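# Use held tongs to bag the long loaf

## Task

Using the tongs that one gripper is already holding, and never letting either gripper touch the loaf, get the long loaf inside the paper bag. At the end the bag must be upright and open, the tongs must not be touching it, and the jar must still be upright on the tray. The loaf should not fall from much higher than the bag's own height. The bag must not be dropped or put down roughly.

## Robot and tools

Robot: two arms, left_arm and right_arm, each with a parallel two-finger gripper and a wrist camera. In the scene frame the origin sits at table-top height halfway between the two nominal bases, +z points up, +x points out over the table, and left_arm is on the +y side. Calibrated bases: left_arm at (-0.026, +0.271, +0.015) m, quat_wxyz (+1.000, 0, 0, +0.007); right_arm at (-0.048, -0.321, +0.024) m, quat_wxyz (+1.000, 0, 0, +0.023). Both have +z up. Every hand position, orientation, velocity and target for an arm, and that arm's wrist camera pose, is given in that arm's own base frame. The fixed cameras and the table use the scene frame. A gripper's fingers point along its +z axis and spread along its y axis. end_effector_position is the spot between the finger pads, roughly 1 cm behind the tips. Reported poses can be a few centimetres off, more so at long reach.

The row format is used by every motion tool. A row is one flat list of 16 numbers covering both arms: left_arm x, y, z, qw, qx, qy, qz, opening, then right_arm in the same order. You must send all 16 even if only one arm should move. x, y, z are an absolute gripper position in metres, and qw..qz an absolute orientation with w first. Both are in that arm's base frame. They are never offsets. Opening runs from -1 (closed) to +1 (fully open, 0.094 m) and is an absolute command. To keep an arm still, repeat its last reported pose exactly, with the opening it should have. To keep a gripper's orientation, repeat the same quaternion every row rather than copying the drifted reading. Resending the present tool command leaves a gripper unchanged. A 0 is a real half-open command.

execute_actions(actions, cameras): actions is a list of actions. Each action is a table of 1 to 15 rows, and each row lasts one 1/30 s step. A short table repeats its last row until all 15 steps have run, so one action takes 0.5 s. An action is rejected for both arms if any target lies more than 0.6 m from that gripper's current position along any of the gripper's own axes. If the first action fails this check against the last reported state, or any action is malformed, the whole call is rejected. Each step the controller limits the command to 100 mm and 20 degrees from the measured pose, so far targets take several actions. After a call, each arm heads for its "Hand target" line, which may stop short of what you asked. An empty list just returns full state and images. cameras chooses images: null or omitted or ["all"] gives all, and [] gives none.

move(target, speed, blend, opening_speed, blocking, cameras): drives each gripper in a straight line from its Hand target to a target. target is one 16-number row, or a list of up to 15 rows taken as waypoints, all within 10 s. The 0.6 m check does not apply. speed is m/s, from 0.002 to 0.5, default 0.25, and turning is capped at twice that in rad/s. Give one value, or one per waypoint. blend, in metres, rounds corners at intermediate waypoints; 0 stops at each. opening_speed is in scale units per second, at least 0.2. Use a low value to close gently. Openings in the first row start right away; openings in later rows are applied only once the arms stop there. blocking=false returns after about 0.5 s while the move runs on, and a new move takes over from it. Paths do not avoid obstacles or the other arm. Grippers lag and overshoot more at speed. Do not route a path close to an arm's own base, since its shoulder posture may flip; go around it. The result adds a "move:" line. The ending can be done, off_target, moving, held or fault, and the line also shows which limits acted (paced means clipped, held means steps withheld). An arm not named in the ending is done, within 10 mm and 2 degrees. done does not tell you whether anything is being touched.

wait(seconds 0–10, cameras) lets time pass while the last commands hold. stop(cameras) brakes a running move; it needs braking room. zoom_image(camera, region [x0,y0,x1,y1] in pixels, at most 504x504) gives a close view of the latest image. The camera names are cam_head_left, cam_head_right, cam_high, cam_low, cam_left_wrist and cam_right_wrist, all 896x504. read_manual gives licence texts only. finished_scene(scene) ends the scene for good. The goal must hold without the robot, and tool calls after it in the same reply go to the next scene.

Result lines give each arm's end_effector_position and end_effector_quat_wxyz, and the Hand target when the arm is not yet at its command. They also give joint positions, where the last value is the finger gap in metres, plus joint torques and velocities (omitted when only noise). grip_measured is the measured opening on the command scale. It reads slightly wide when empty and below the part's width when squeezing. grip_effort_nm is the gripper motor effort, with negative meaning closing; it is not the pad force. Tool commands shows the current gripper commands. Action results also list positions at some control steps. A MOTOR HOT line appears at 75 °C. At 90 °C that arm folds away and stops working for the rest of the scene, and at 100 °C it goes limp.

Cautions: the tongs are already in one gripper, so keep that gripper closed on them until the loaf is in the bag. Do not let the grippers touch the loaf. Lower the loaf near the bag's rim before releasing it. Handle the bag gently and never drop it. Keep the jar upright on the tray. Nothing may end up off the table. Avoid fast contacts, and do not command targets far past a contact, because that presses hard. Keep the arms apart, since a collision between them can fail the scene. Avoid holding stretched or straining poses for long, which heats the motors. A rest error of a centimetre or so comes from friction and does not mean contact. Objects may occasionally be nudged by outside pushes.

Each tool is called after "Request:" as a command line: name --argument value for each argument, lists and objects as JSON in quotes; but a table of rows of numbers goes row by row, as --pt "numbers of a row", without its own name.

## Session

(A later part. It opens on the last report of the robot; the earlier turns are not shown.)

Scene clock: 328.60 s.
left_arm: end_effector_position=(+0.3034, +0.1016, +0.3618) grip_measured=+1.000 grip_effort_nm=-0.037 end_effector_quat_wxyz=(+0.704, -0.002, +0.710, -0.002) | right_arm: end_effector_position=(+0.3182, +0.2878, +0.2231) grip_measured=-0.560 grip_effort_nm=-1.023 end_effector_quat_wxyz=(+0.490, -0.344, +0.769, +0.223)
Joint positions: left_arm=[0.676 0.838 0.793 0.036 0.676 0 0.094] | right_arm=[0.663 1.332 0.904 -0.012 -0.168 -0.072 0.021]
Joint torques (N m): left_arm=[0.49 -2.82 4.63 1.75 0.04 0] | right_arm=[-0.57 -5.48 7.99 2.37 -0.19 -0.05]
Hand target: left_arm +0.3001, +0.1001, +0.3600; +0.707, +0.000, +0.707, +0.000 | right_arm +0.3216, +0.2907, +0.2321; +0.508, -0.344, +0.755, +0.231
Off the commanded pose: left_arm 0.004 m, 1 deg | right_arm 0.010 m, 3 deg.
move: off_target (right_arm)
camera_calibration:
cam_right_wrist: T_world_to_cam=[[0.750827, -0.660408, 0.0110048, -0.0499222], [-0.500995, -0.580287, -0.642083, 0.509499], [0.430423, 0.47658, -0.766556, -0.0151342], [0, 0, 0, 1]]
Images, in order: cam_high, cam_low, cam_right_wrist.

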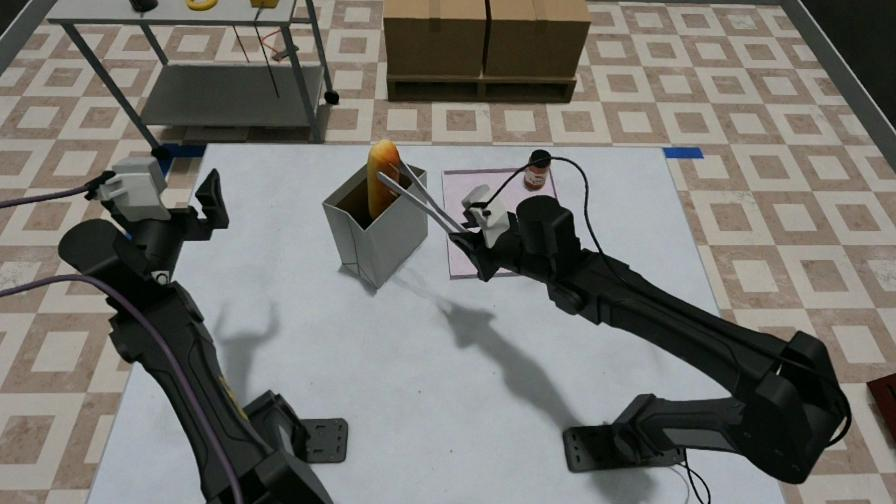

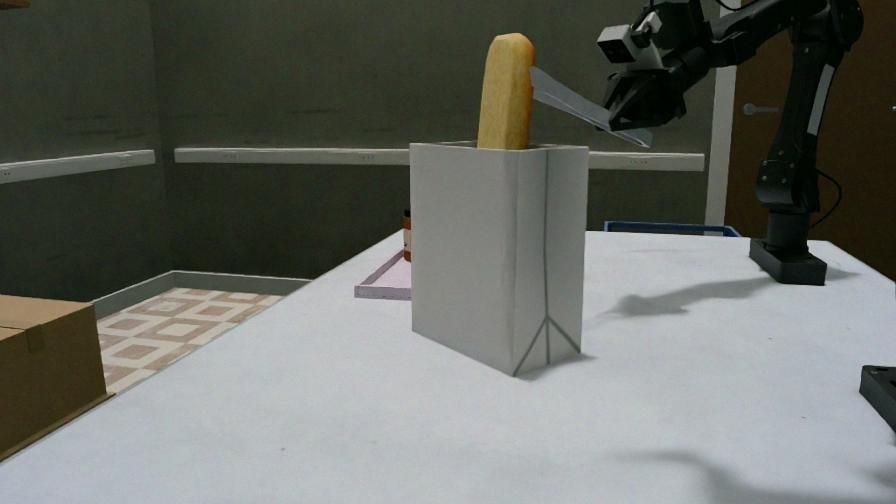

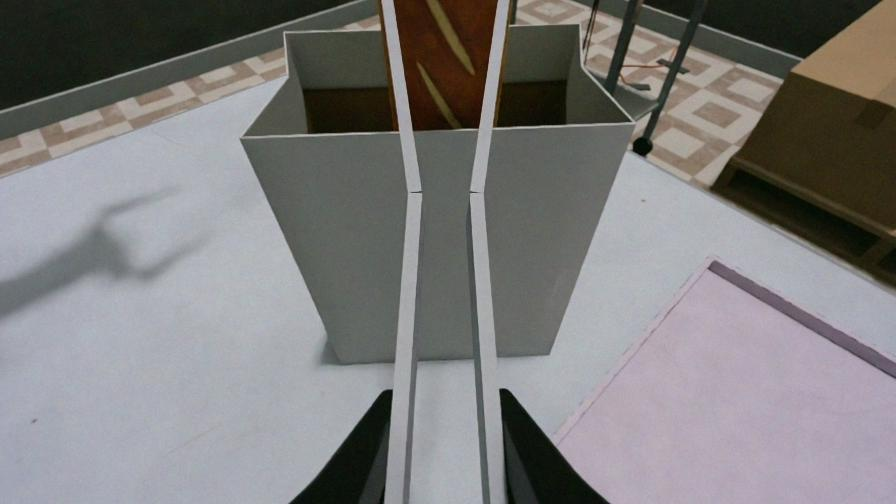

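Request:
move --target '[0.3,0.1,0.36,0.707,0,0.707,0,1,0.322,0.291,0.205,0.5089,-0.3438,0.7544,0.2319,-0.8]' --speed 0.05

Request:
zoom_image --camera "cam_low" --region '[380, 0, 680, 320]'

Scene clock: 344.13 s.
left_arm: end_effector_position=(+0.3034, +0.1016, +0.3618) grip_measured=+1.000 grip_effort_nm=-0.042 end_effector_quat_wxyz=(+0.704, -0.002, +0.710, -0.002) | right_arm: end_effector_position=(+0.3178, +0.2875, +0.1982) grip_measured=-0.560 grip_effort_nm=-1.023 end_effector_quat_wxyz=(+0.492, -0.344, +0.768, +0.224)
Joint positions: left_arm=[0.676 0.838 0.793 0.036 0.676 0 0.094] | right_arm=[0.663 1.355 0.814 0.105 -0.168 -0.072 0.021]
Joint torques (N m): left_arm=[0.44 -2.95 4.92 1.74 0.1 0.03] | right_arm=[-0.58 -4.98 7.95 2.35 -0.19 -0.05]
Hand target: left_arm +0.3001, +0.1001, +0.3600; +0.707, +0.000, +0.707, +0.000 | right_arm +0.3216, +0.2907, +0.2050; +0.508, -0.344, +0.755, +0.231
Off the commanded pose: left_arm 0.004 m, 1 deg | right_arm 0.009 m, 3 deg.
move: off_target (right_arm)
camera_calibration:
cam_left_wrist: T_world_to_cam=[[0.0330381, -0.999451, -0.00252008, 0.0982126], [-0.439754, -0.0122723, -0.898034, 0.498141], [0.89751, 0.0307776, -0.439918, -0.0264355], [0, 0, 0, 1]]
cam_right_wrist: T_world_to_cam=[[0.750778, -0.660446, 0.0119928, -0.0497282], [-0.498284, -0.57817, -0.64609, 0.492467], [0.433641, 0.479095, -0.763167, -0.0363395], [0, 0, 0, 1]]

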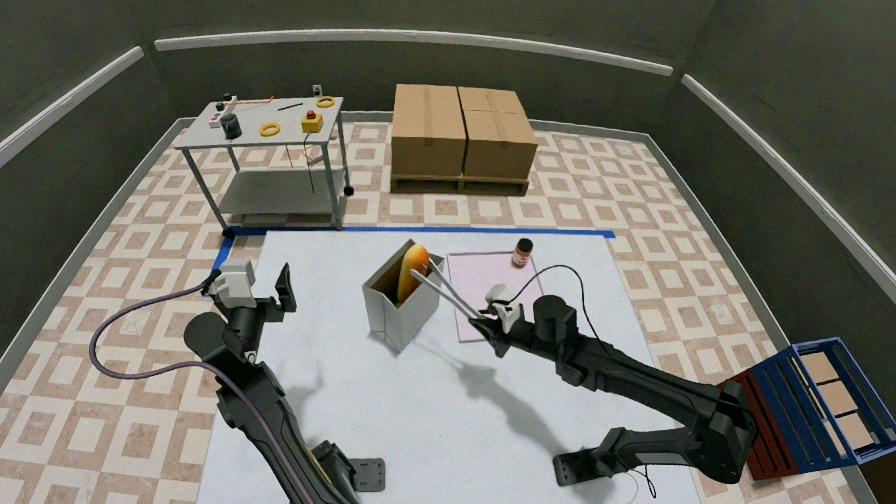

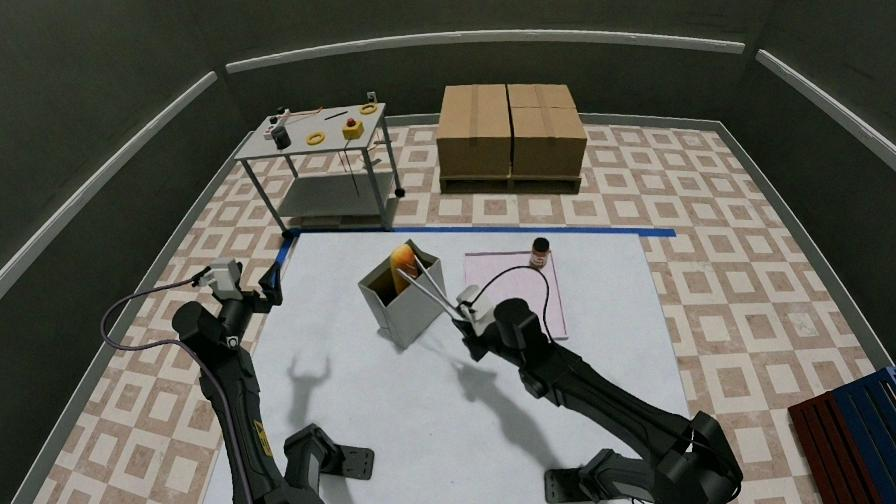

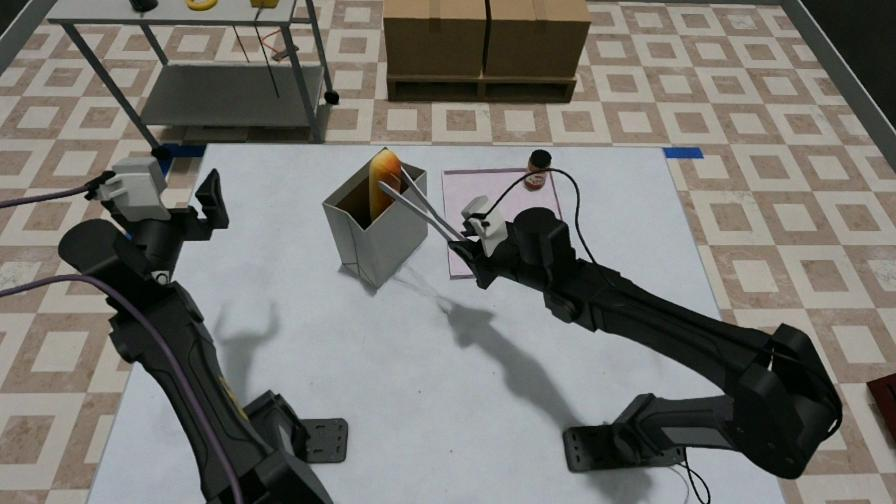

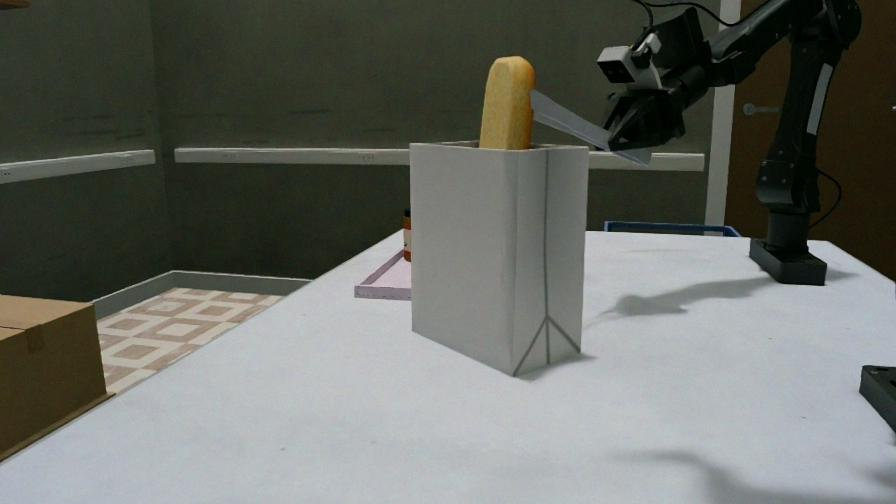

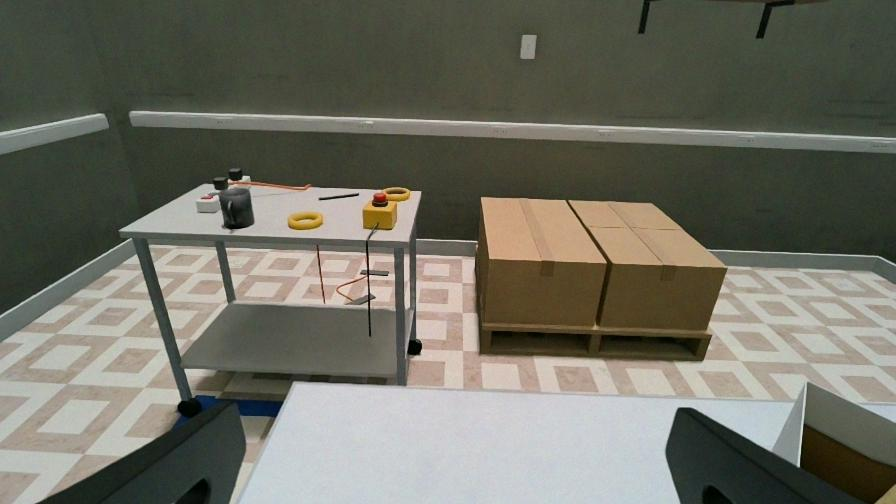

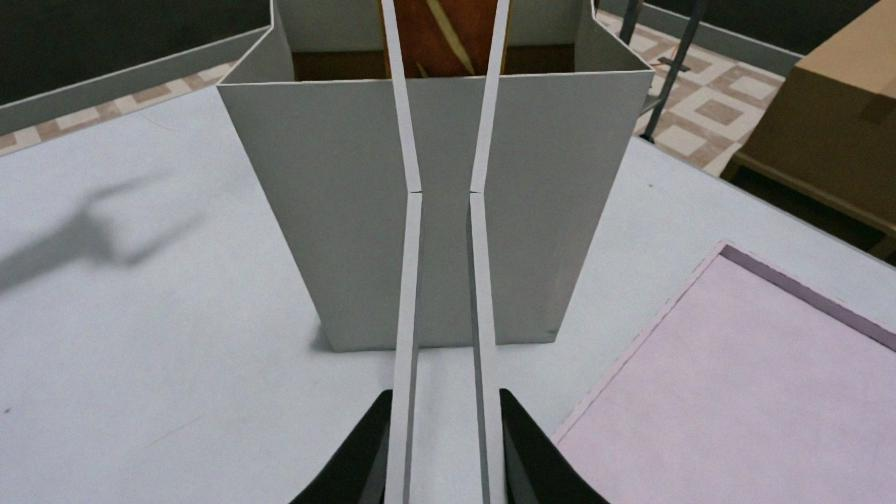

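Scaled by 1.575.

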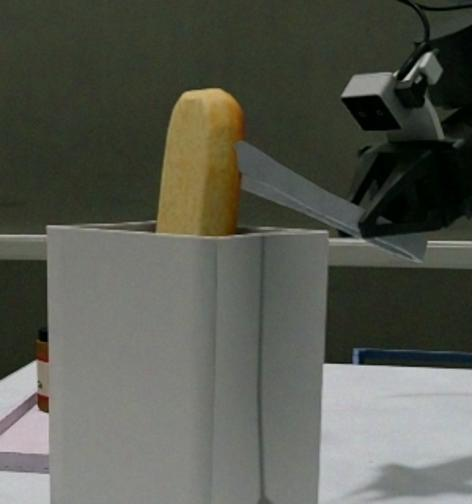

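Request:
move --target '[0.3,0.1,0.36,0.707,0,0.707,0,1,0.322,0.291,0.205,0.5089,-0.3438,0.7544,0.2319,-0.3]' --opening_speed 0.3

Request:
zoom_image --camera "cam_low" --region '[380, 0, 680, 320]'

Scene clock: 351.83 s.
left_arm: end_effector_position=(+0.3034, +0.1016, +0.3618) grip_measured=+1.000 grip_effort_nm=-0.037 end_effector_quat_wxyz=(+0.704, -0.002, +0.710, -0.002) | right_arm: end_effector_position=(+0.3205, +0.2897, +0.2056) grip_measured=-0.301 grip_effort_nm=0.081 end_effector_quat_wxyz=(+0.506, -0.342, +0.759, +0.228)
Joint positions: left_arm=[0.676 0.838 0.793 0.036 0.676 0 0.094] | right_arm=[0.663 1.355 0.814 0.14 -0.169 -0.072 0.033]
Joint torques (N m): left_arm=[0.51 -2.86 4.66 1.74 0.08 -0.03] | right_arm=[-0.58 -4.92 7.95 2.07 -0.18 -0.04]
Hand target: left_arm +0.3001, +0.1001, +0.3600; +0.707, +0.000, +0.707, +0.000 | right_arm +0.3219, +0.2909, +0.2049; +0.509, -0.344, +0.755, +0.232
Off the commanded pose: left_arm 0.004 m, 1 deg | right_arm 0.002 m, 1 deg.
move: done
camera_calibration:
cam_left_wrist: T_world_to_cam=[[0.0330381, -0.999451, -0.00252008, 0.0982126], [-0.439754, -0.0122723, -0.898034, 0.498141], [0.89751, 0.0307776, -0.439918, -0.0264355], [0, 0, 0, 1]]
cam_right_wrist: T_world_to_cam=[[0.750613, -0.660496, 0.0180476, -0.0515741], [-0.480728, -0.564648, -0.670875, 0.49543], [0.453301, 0.494891, -0.741351, -0.0482772], [0, 0, 0, 1]]

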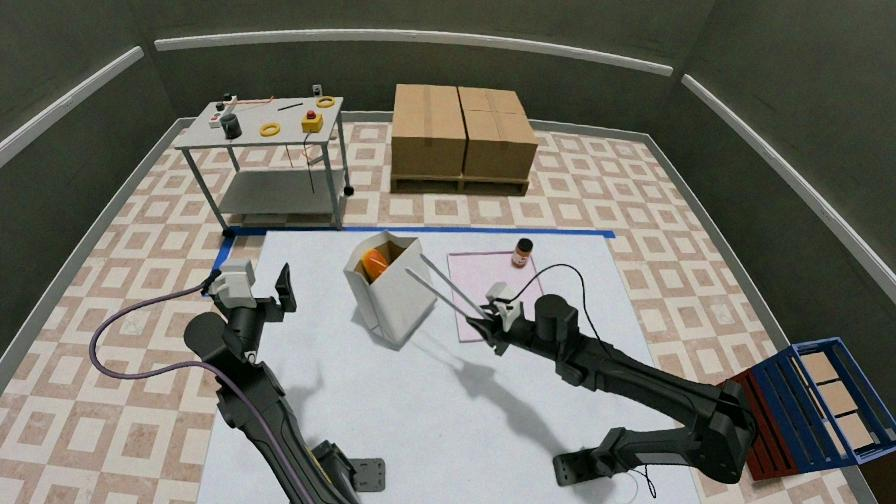

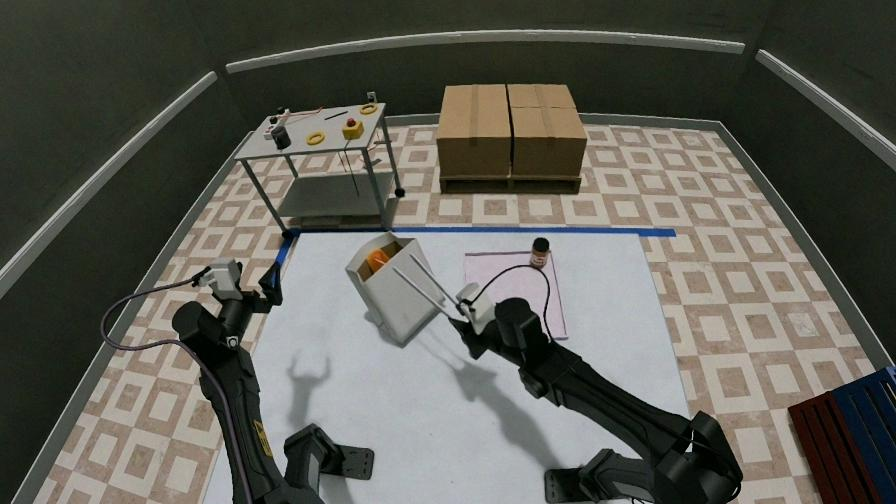

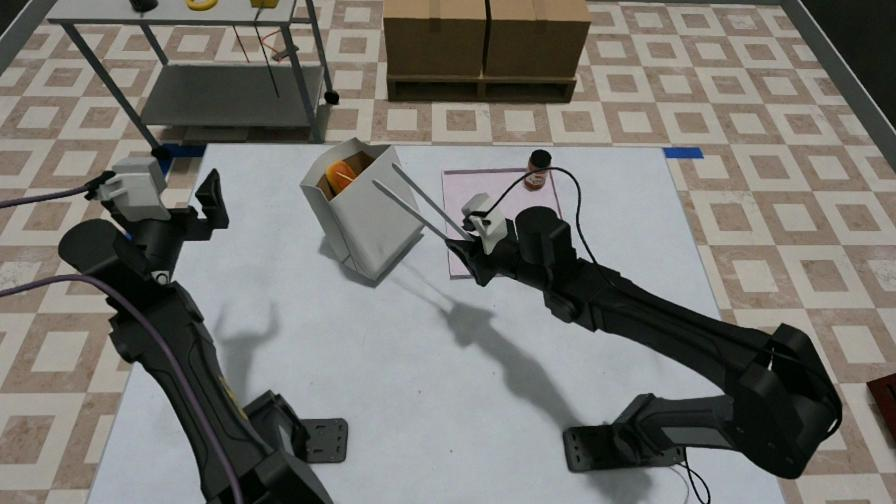

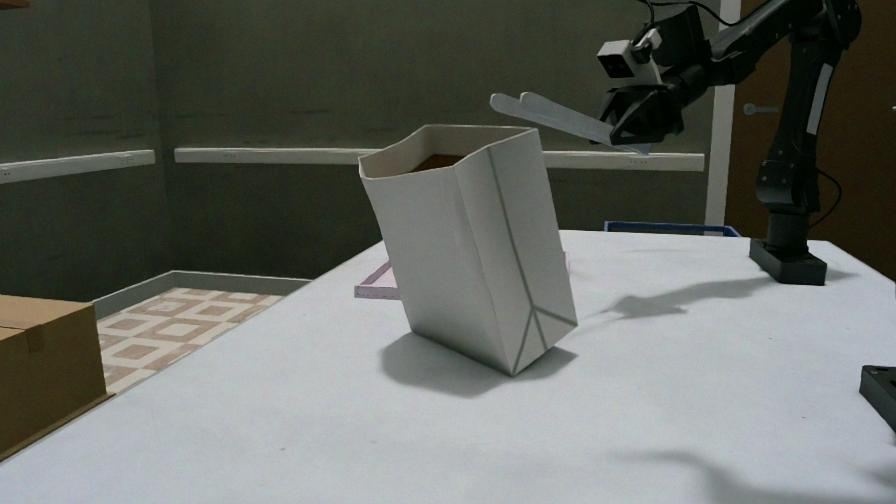

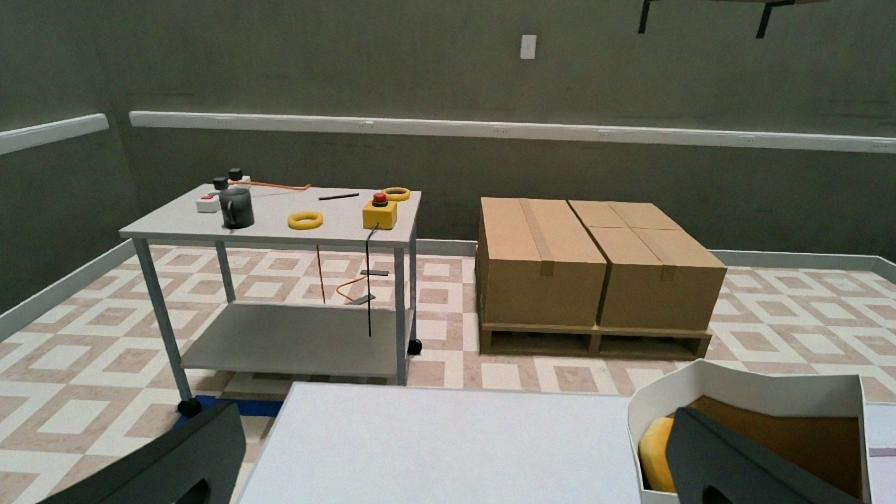

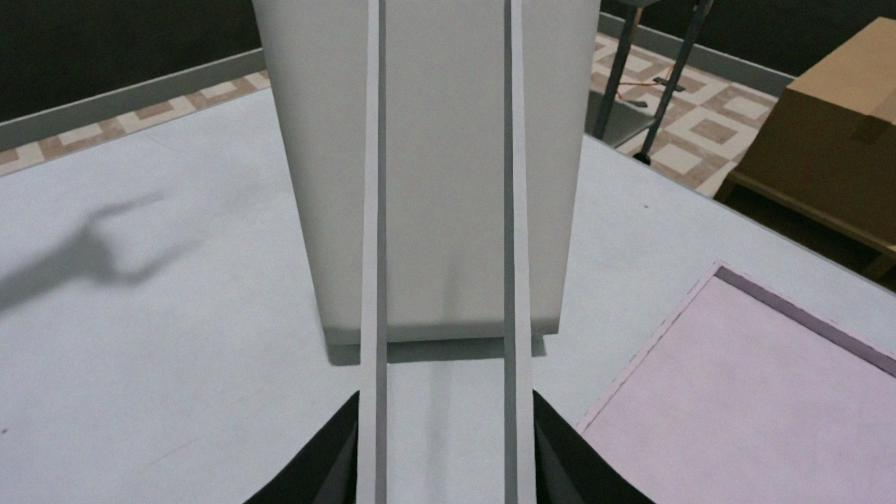

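Scaled by 1.575.

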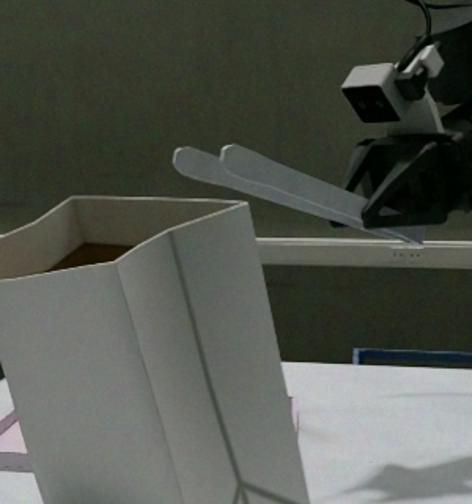

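Request:
wait --seconds 0.1 --cameras '["cam_low","cam_high","cam_right_wrist"]'

Scene clock: 358.47 s.
left_arm: end_effector_position=(+0.3034, +0.1016, +0.3618) grip_measured=+1.000 grip_effort_nm=-0.037 end_effector_quat_wxyz=(+0.704, -0.002, +0.710, -0.002) | right_arm: end_effector_position=(+0.3205, +0.2898, +0.2059) grip_measured=-0.301 grip_effort_nm=0.081 end_effector_quat_wxyz=(+0.506, -0.342, +0.758, +0.228)
Joint positions: left_arm=[0.676 0.838 0.793 0.036 0.676 0 0.094] | right_arm=[0.663 1.355 0.814 0.141 -0.169 -0.072 0.033]
Joint torques (N m): left_arm=[0.55 -2.95 4.77 1.78 0.09 0.02] | right_arm=[-0.59 -4.92 7.97 2.08 -0.19 -0.04]
Hand target: left_arm +0.3001, +0.1001, +0.3600; +0.707, +0.000, +0.707, +0.000 | right_arm +0.3219, +0.2910, +0.2049; +0.509, -0.344, +0.755, +0.232
Tool commands: left_gripper/opening=+1.0 right_gripper/opening=-0.3
Off the commanded pose: left_arm 0.004 m, 1 deg | right_arm 0.002 m, 1 deg.
wait: 0.10 s; at rest from the start
camera_calibration:
cam_right_wrist: T_world_to_cam=[[0.75083, -0.660247, 0.018113, -0.0516866], [-0.479986, -0.564265, -0.671728, 0.495516], [0.453727, 0.495659, -0.740577, -0.0486739], [0, 0, 0, 1]]
Images, in order: cam_high, cam_low, cam_right_wrist.

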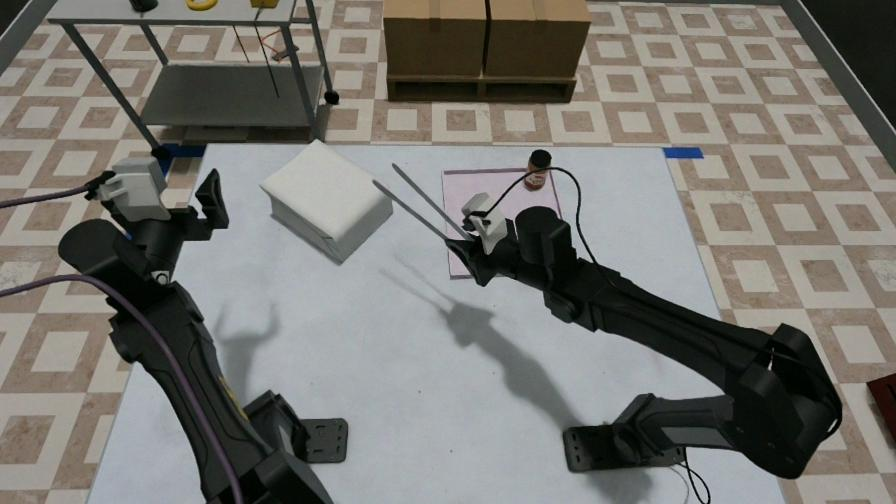

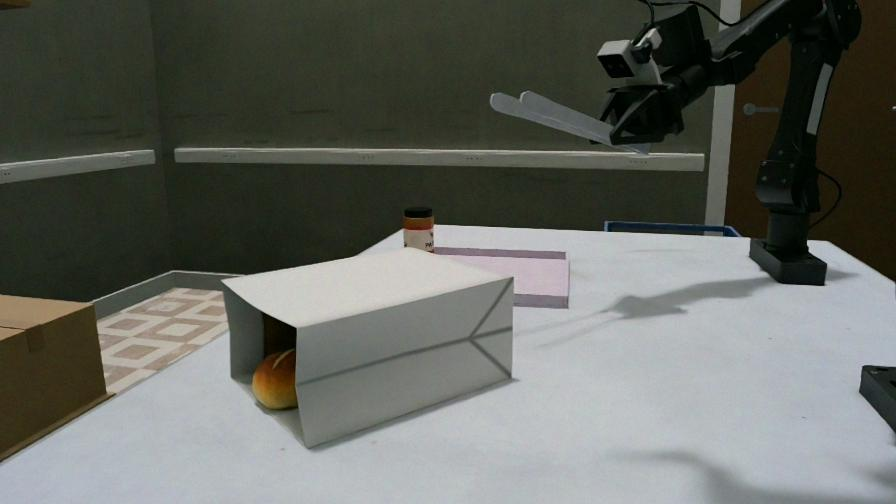

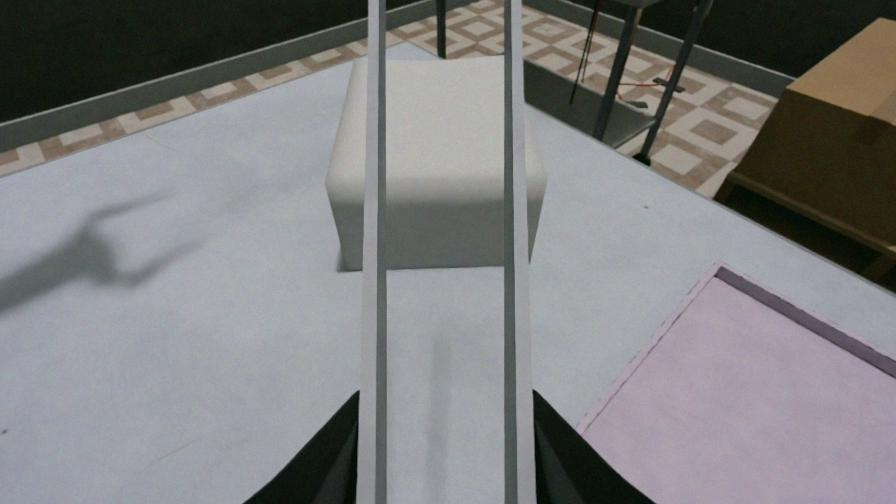

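Request:
move --pt "0.3 0.1 0.36 0.707 0 0.707 0 1 0.322 0.291 0.245 0.5089 -0.3438 0.7544 0.2319 -0.3" --pt "0.3 0.1 0.36 0.707 0 0.707 0 1 0.20 0.15 0.27 0.5089 -0.3438 0.7544 0.2319 -0.3" --speed 0.12 --blend 0.02

Request:
zoom_image --camera "cam_high" --region '[220, 100, 560, 300]'

Request:
zoom_image --camera "cam_low" --region '[180, 180, 560, 480]'

Request:
zoom_image --camera "cam_head_left" --region '[260, 200, 560, 380]'

Scene clock: 441.43 s.
left_arm: end_effector_position=(+0.3034, +0.1016, +0.3618) grip_measured=+1.000 grip_effort_nm=-0.042 end_effector_quat_wxyz=(+0.704, -0.002, +0.710, -0.002) | right_arm: end_effector_position=(+0.2026, +0.1494, +0.2651) grip_measured=-0.301 grip_effort_nm=0.076 end_effector_quat_wxyz=(+0.503, -0.339, +0.762, +0.228)
Joint positions: left_arm=[0.676 0.838 0.793 0.036 0.676 0 0.094] | right_arm=[0.267 0.602 0.763 -0.629 -0.526 -0.242 0.033]
Joint torques (N m): left_arm=[0.44 -3.12 4.68 1.74 0.01 0.05] | right_arm=[-0.81 0.47 8.27 1.77 -0.39 -0.07]
Heat: left arm: 40 °C; right arm: 54 °C.
Hand target: left_arm +0.3001, +0.1001, +0.3600; +0.707, +0.000, +0.707, +0.000 | right_arm +0.2000, +0.1500, +0.2699; +0.509, -0.344, +0.755, +0.232
Off the commanded pose: left_arm 0.004 m, 1 deg | right_arm 0.006 m, 1 deg.
move: done
camera_calibration:
cam_left_wrist: T_world_to_cam=[[0.0330381, -0.999451, -0.00252008, 0.0982126], [-0.439754, -0.0122723, -0.898034, 0.498141], [0.89751, 0.0307776, -0.439918, -0.0264355], [0, 0, 0, 1]]
cam_right_wrist: T_world_to_cam=[[0.747605, -0.664047, 0.0113349, -0.0539469], [-0.48931, -0.562259, -0.666664, 0.399693], [0.449069, 0.492855, -0.745272, 0.120935], [0, 0, 0, 1]]

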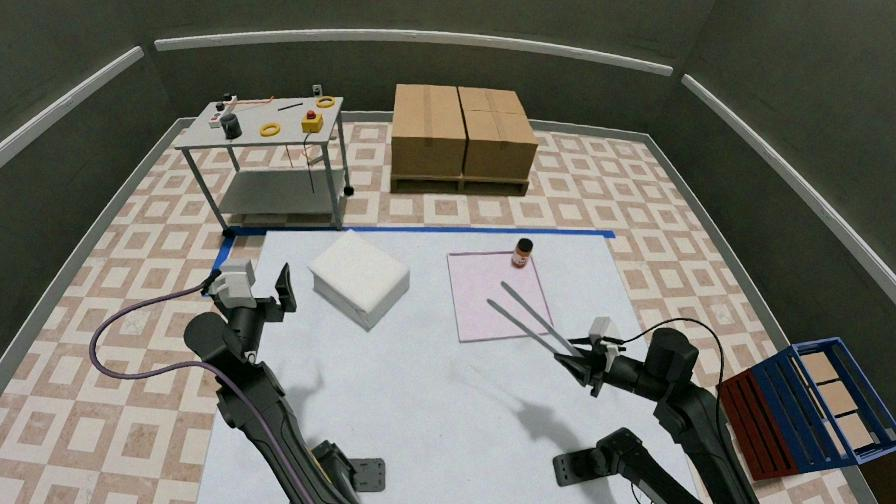

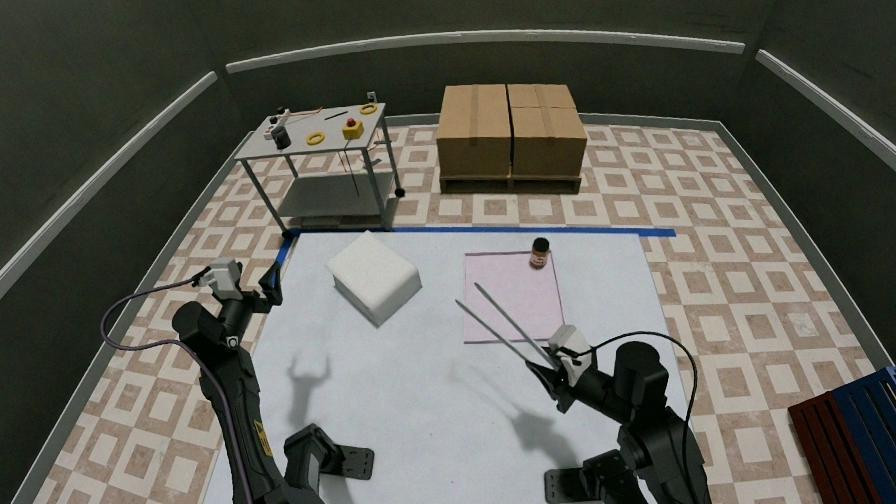

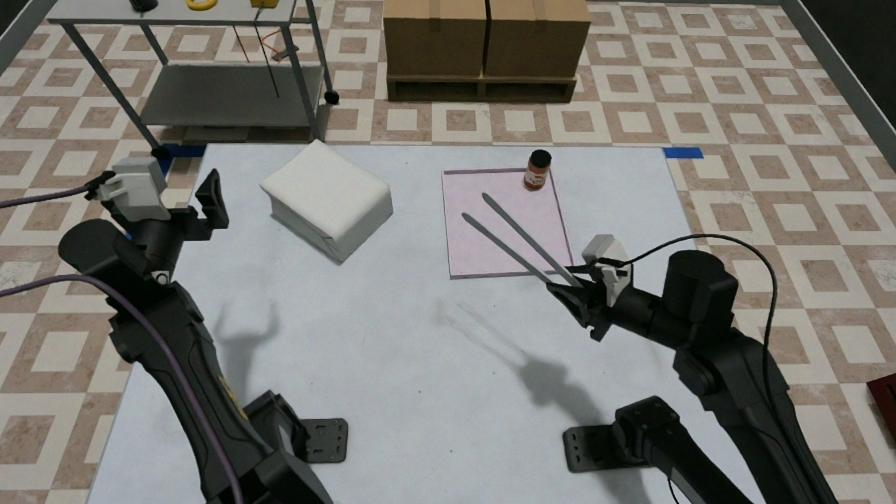

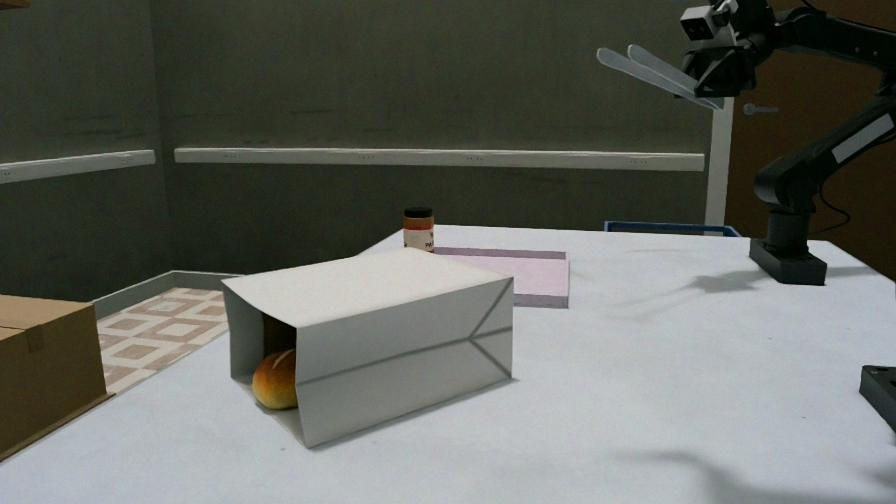

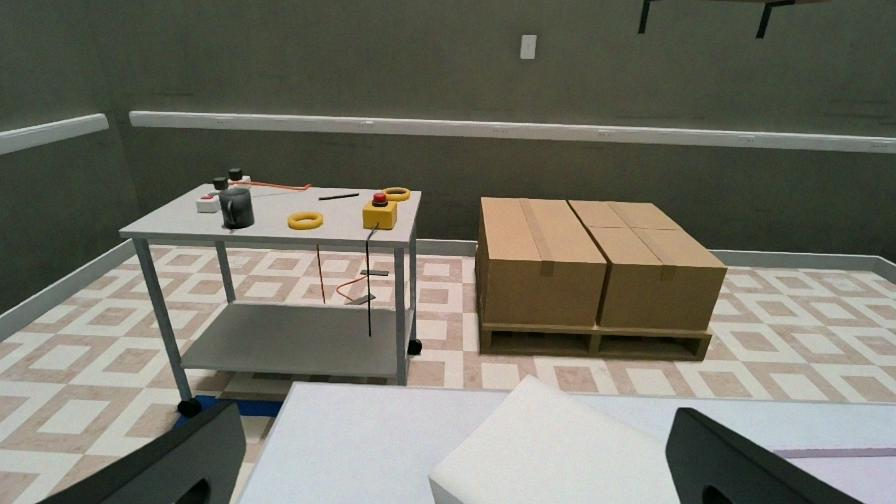

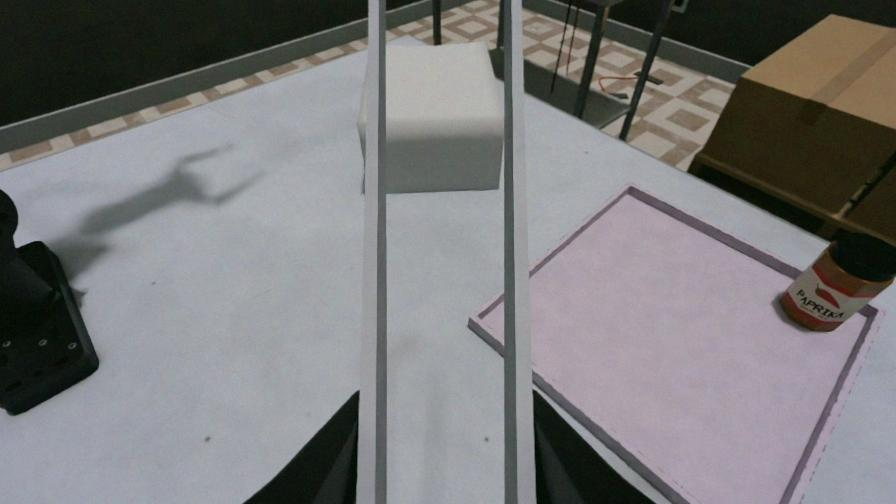

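Scaled by 1.482.

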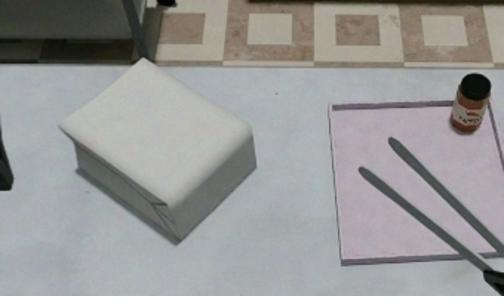

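Scaled by 1.326.

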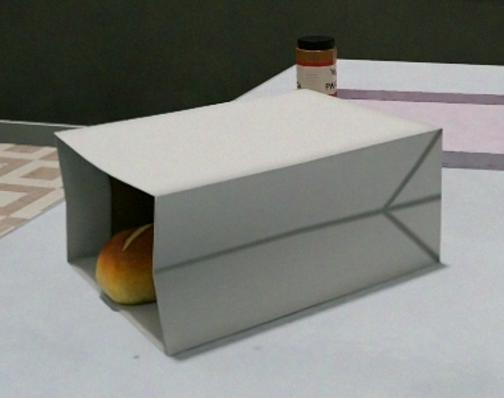

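Scaled by 1.680.

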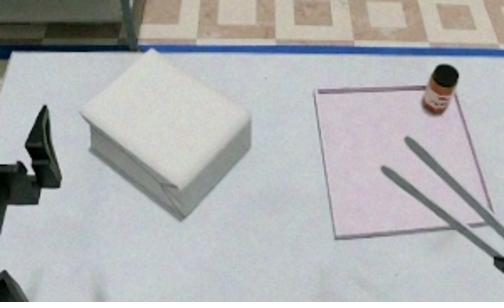

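Request:
move --pt "0.32 0.02 0.22 0.259 0 0.966 0 -1 0.20 0.15 0.27 0.5089 -0.3438 0.7544 0.2319 -0.3" --pt "0.33 0.018 0.045 0.259 0 0.966 0 -1 0.20 0.15 0.27 0.5089 -0.3438 0.7544 0.2319 -0.3" --speed 0.15 --blend 0.02

Request:
zoom_image --camera "cam_high" --region '[120, 100, 460, 300]'

Scene clock: 518.73 s.
left_arm: end_effector_position=(+0.3322, +0.0192, +0.0527) grip_measured=-0.991 grip_effort_nm=-0.515 end_effector_quat_wxyz=(+0.265, +0.003, +0.964, +0.000) | right_arm: end_effector_position=(+0.2023, +0.1494, +0.2648) grip_measured=-0.301 grip_effort_nm=0.076 end_effector_quat_wxyz=(+0.502, -0.340, +0.762, +0.228)
Joint positions: left_arm=[0.076 1.422 0.715 -0.329 0.04 0.072 0] | right_arm=[0.267 0.602 0.763 -0.631 -0.527 -0.243 0.033]
Joint torques (N m): left_arm=[-0.36 -4.63 4.33 1.35 -0.06 -0.11] | right_arm=[-0.83 0.47 8.27 1.78 -0.36 -0.07]
Hand target: left_arm +0.3298, +0.0180, +0.0452; +0.259, +0.000, +0.966, +0.000 | right_arm +0.2000, +0.1500, +0.2698; +0.509, -0.344, +0.755, +0.232
Off the commanded pose: left_arm 0.008 m, 1 deg | right_arm 0.006 m, 1 deg.
move: done
camera_calibration:
cam_left_wrist: T_world_to_cam=[[0.00417882, -0.999366, -0.0353438, 0.0254608], [-0.996045, -0.00102296, -0.0888411, 0.374163], [0.0887487, 0.0355753, -0.995419, 0.112198], [0, 0, 0, 1]]
cam_right_wrist: T_world_to_cam=[[0.74827, -0.663308, 0.0107062, -0.0537838], [-0.489695, -0.563163, -0.665617, 0.399285], [0.447539, 0.492819, -0.746216, 0.121341], [0, 0, 0, 1]]

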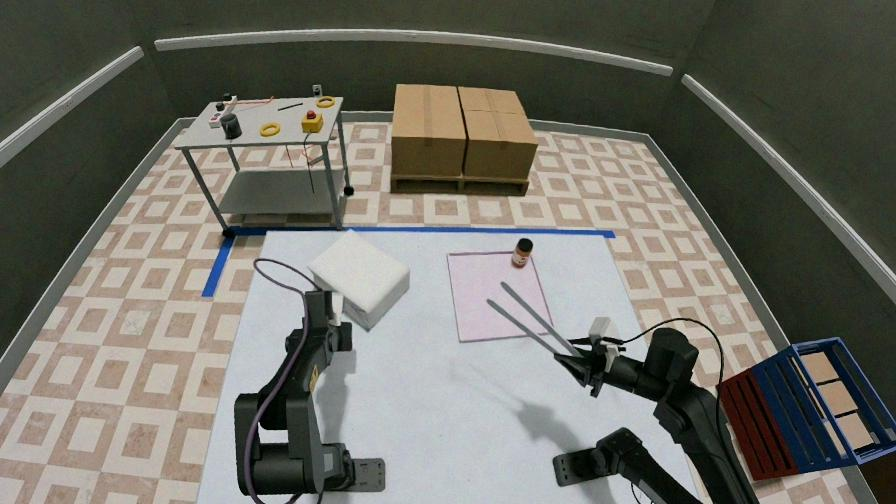

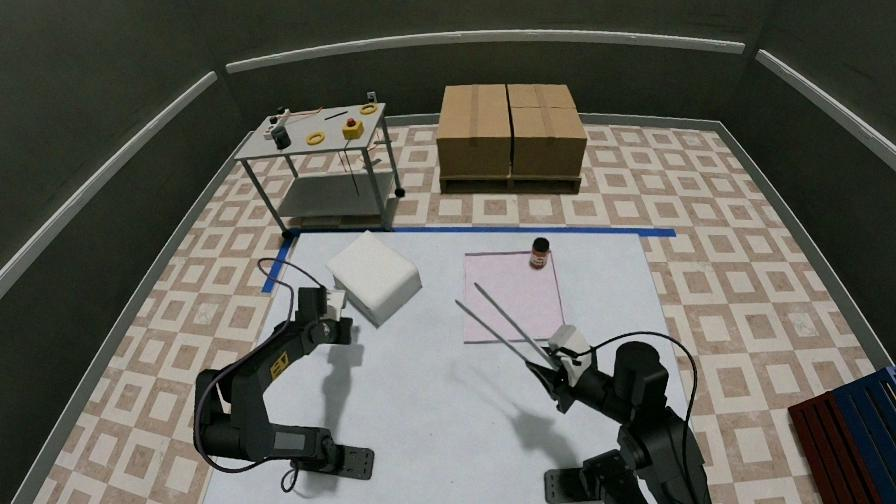

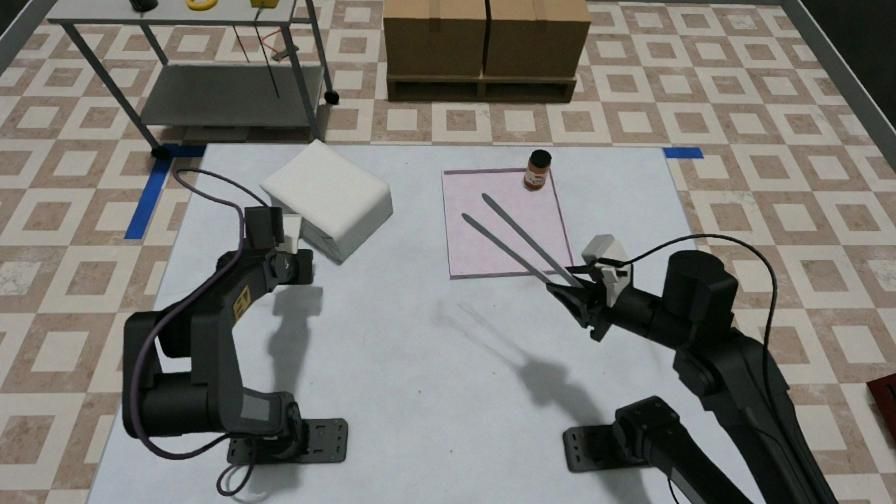

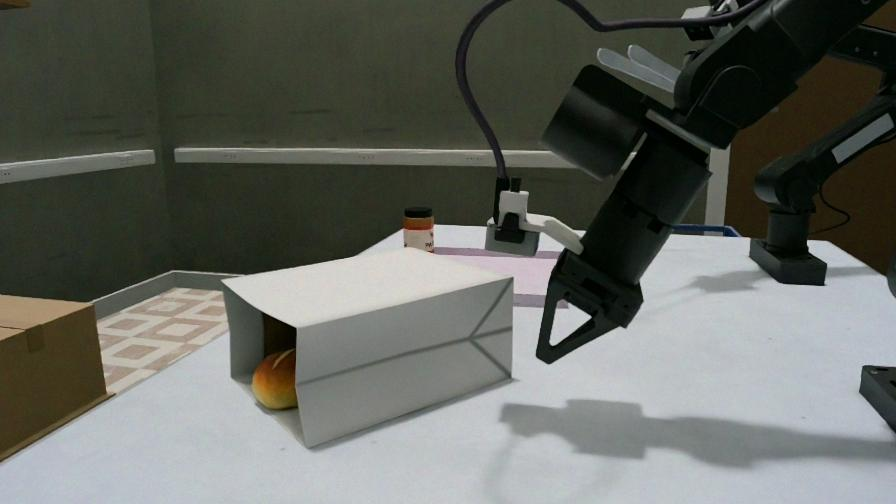

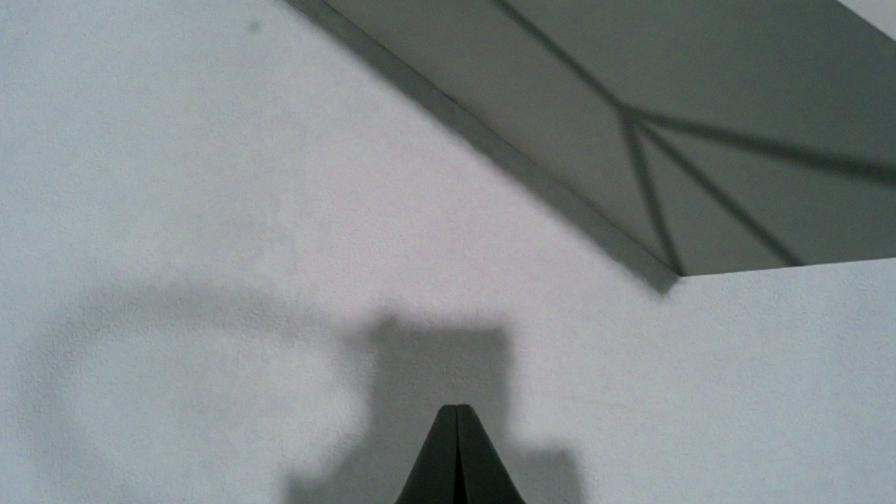

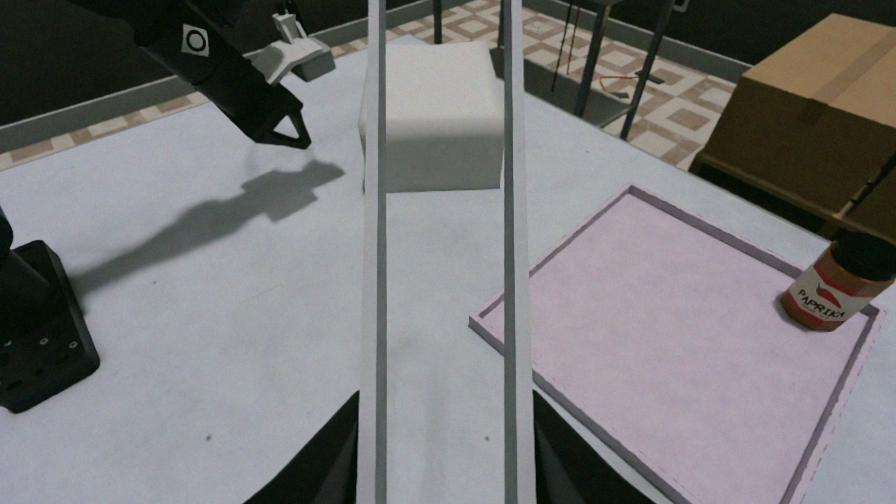

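Scaled by 1.482.

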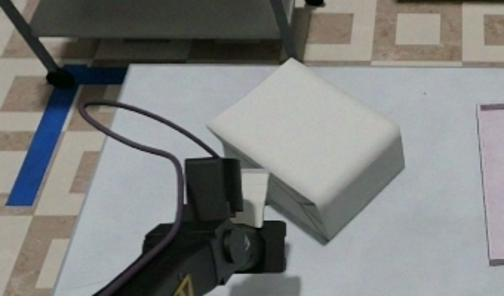

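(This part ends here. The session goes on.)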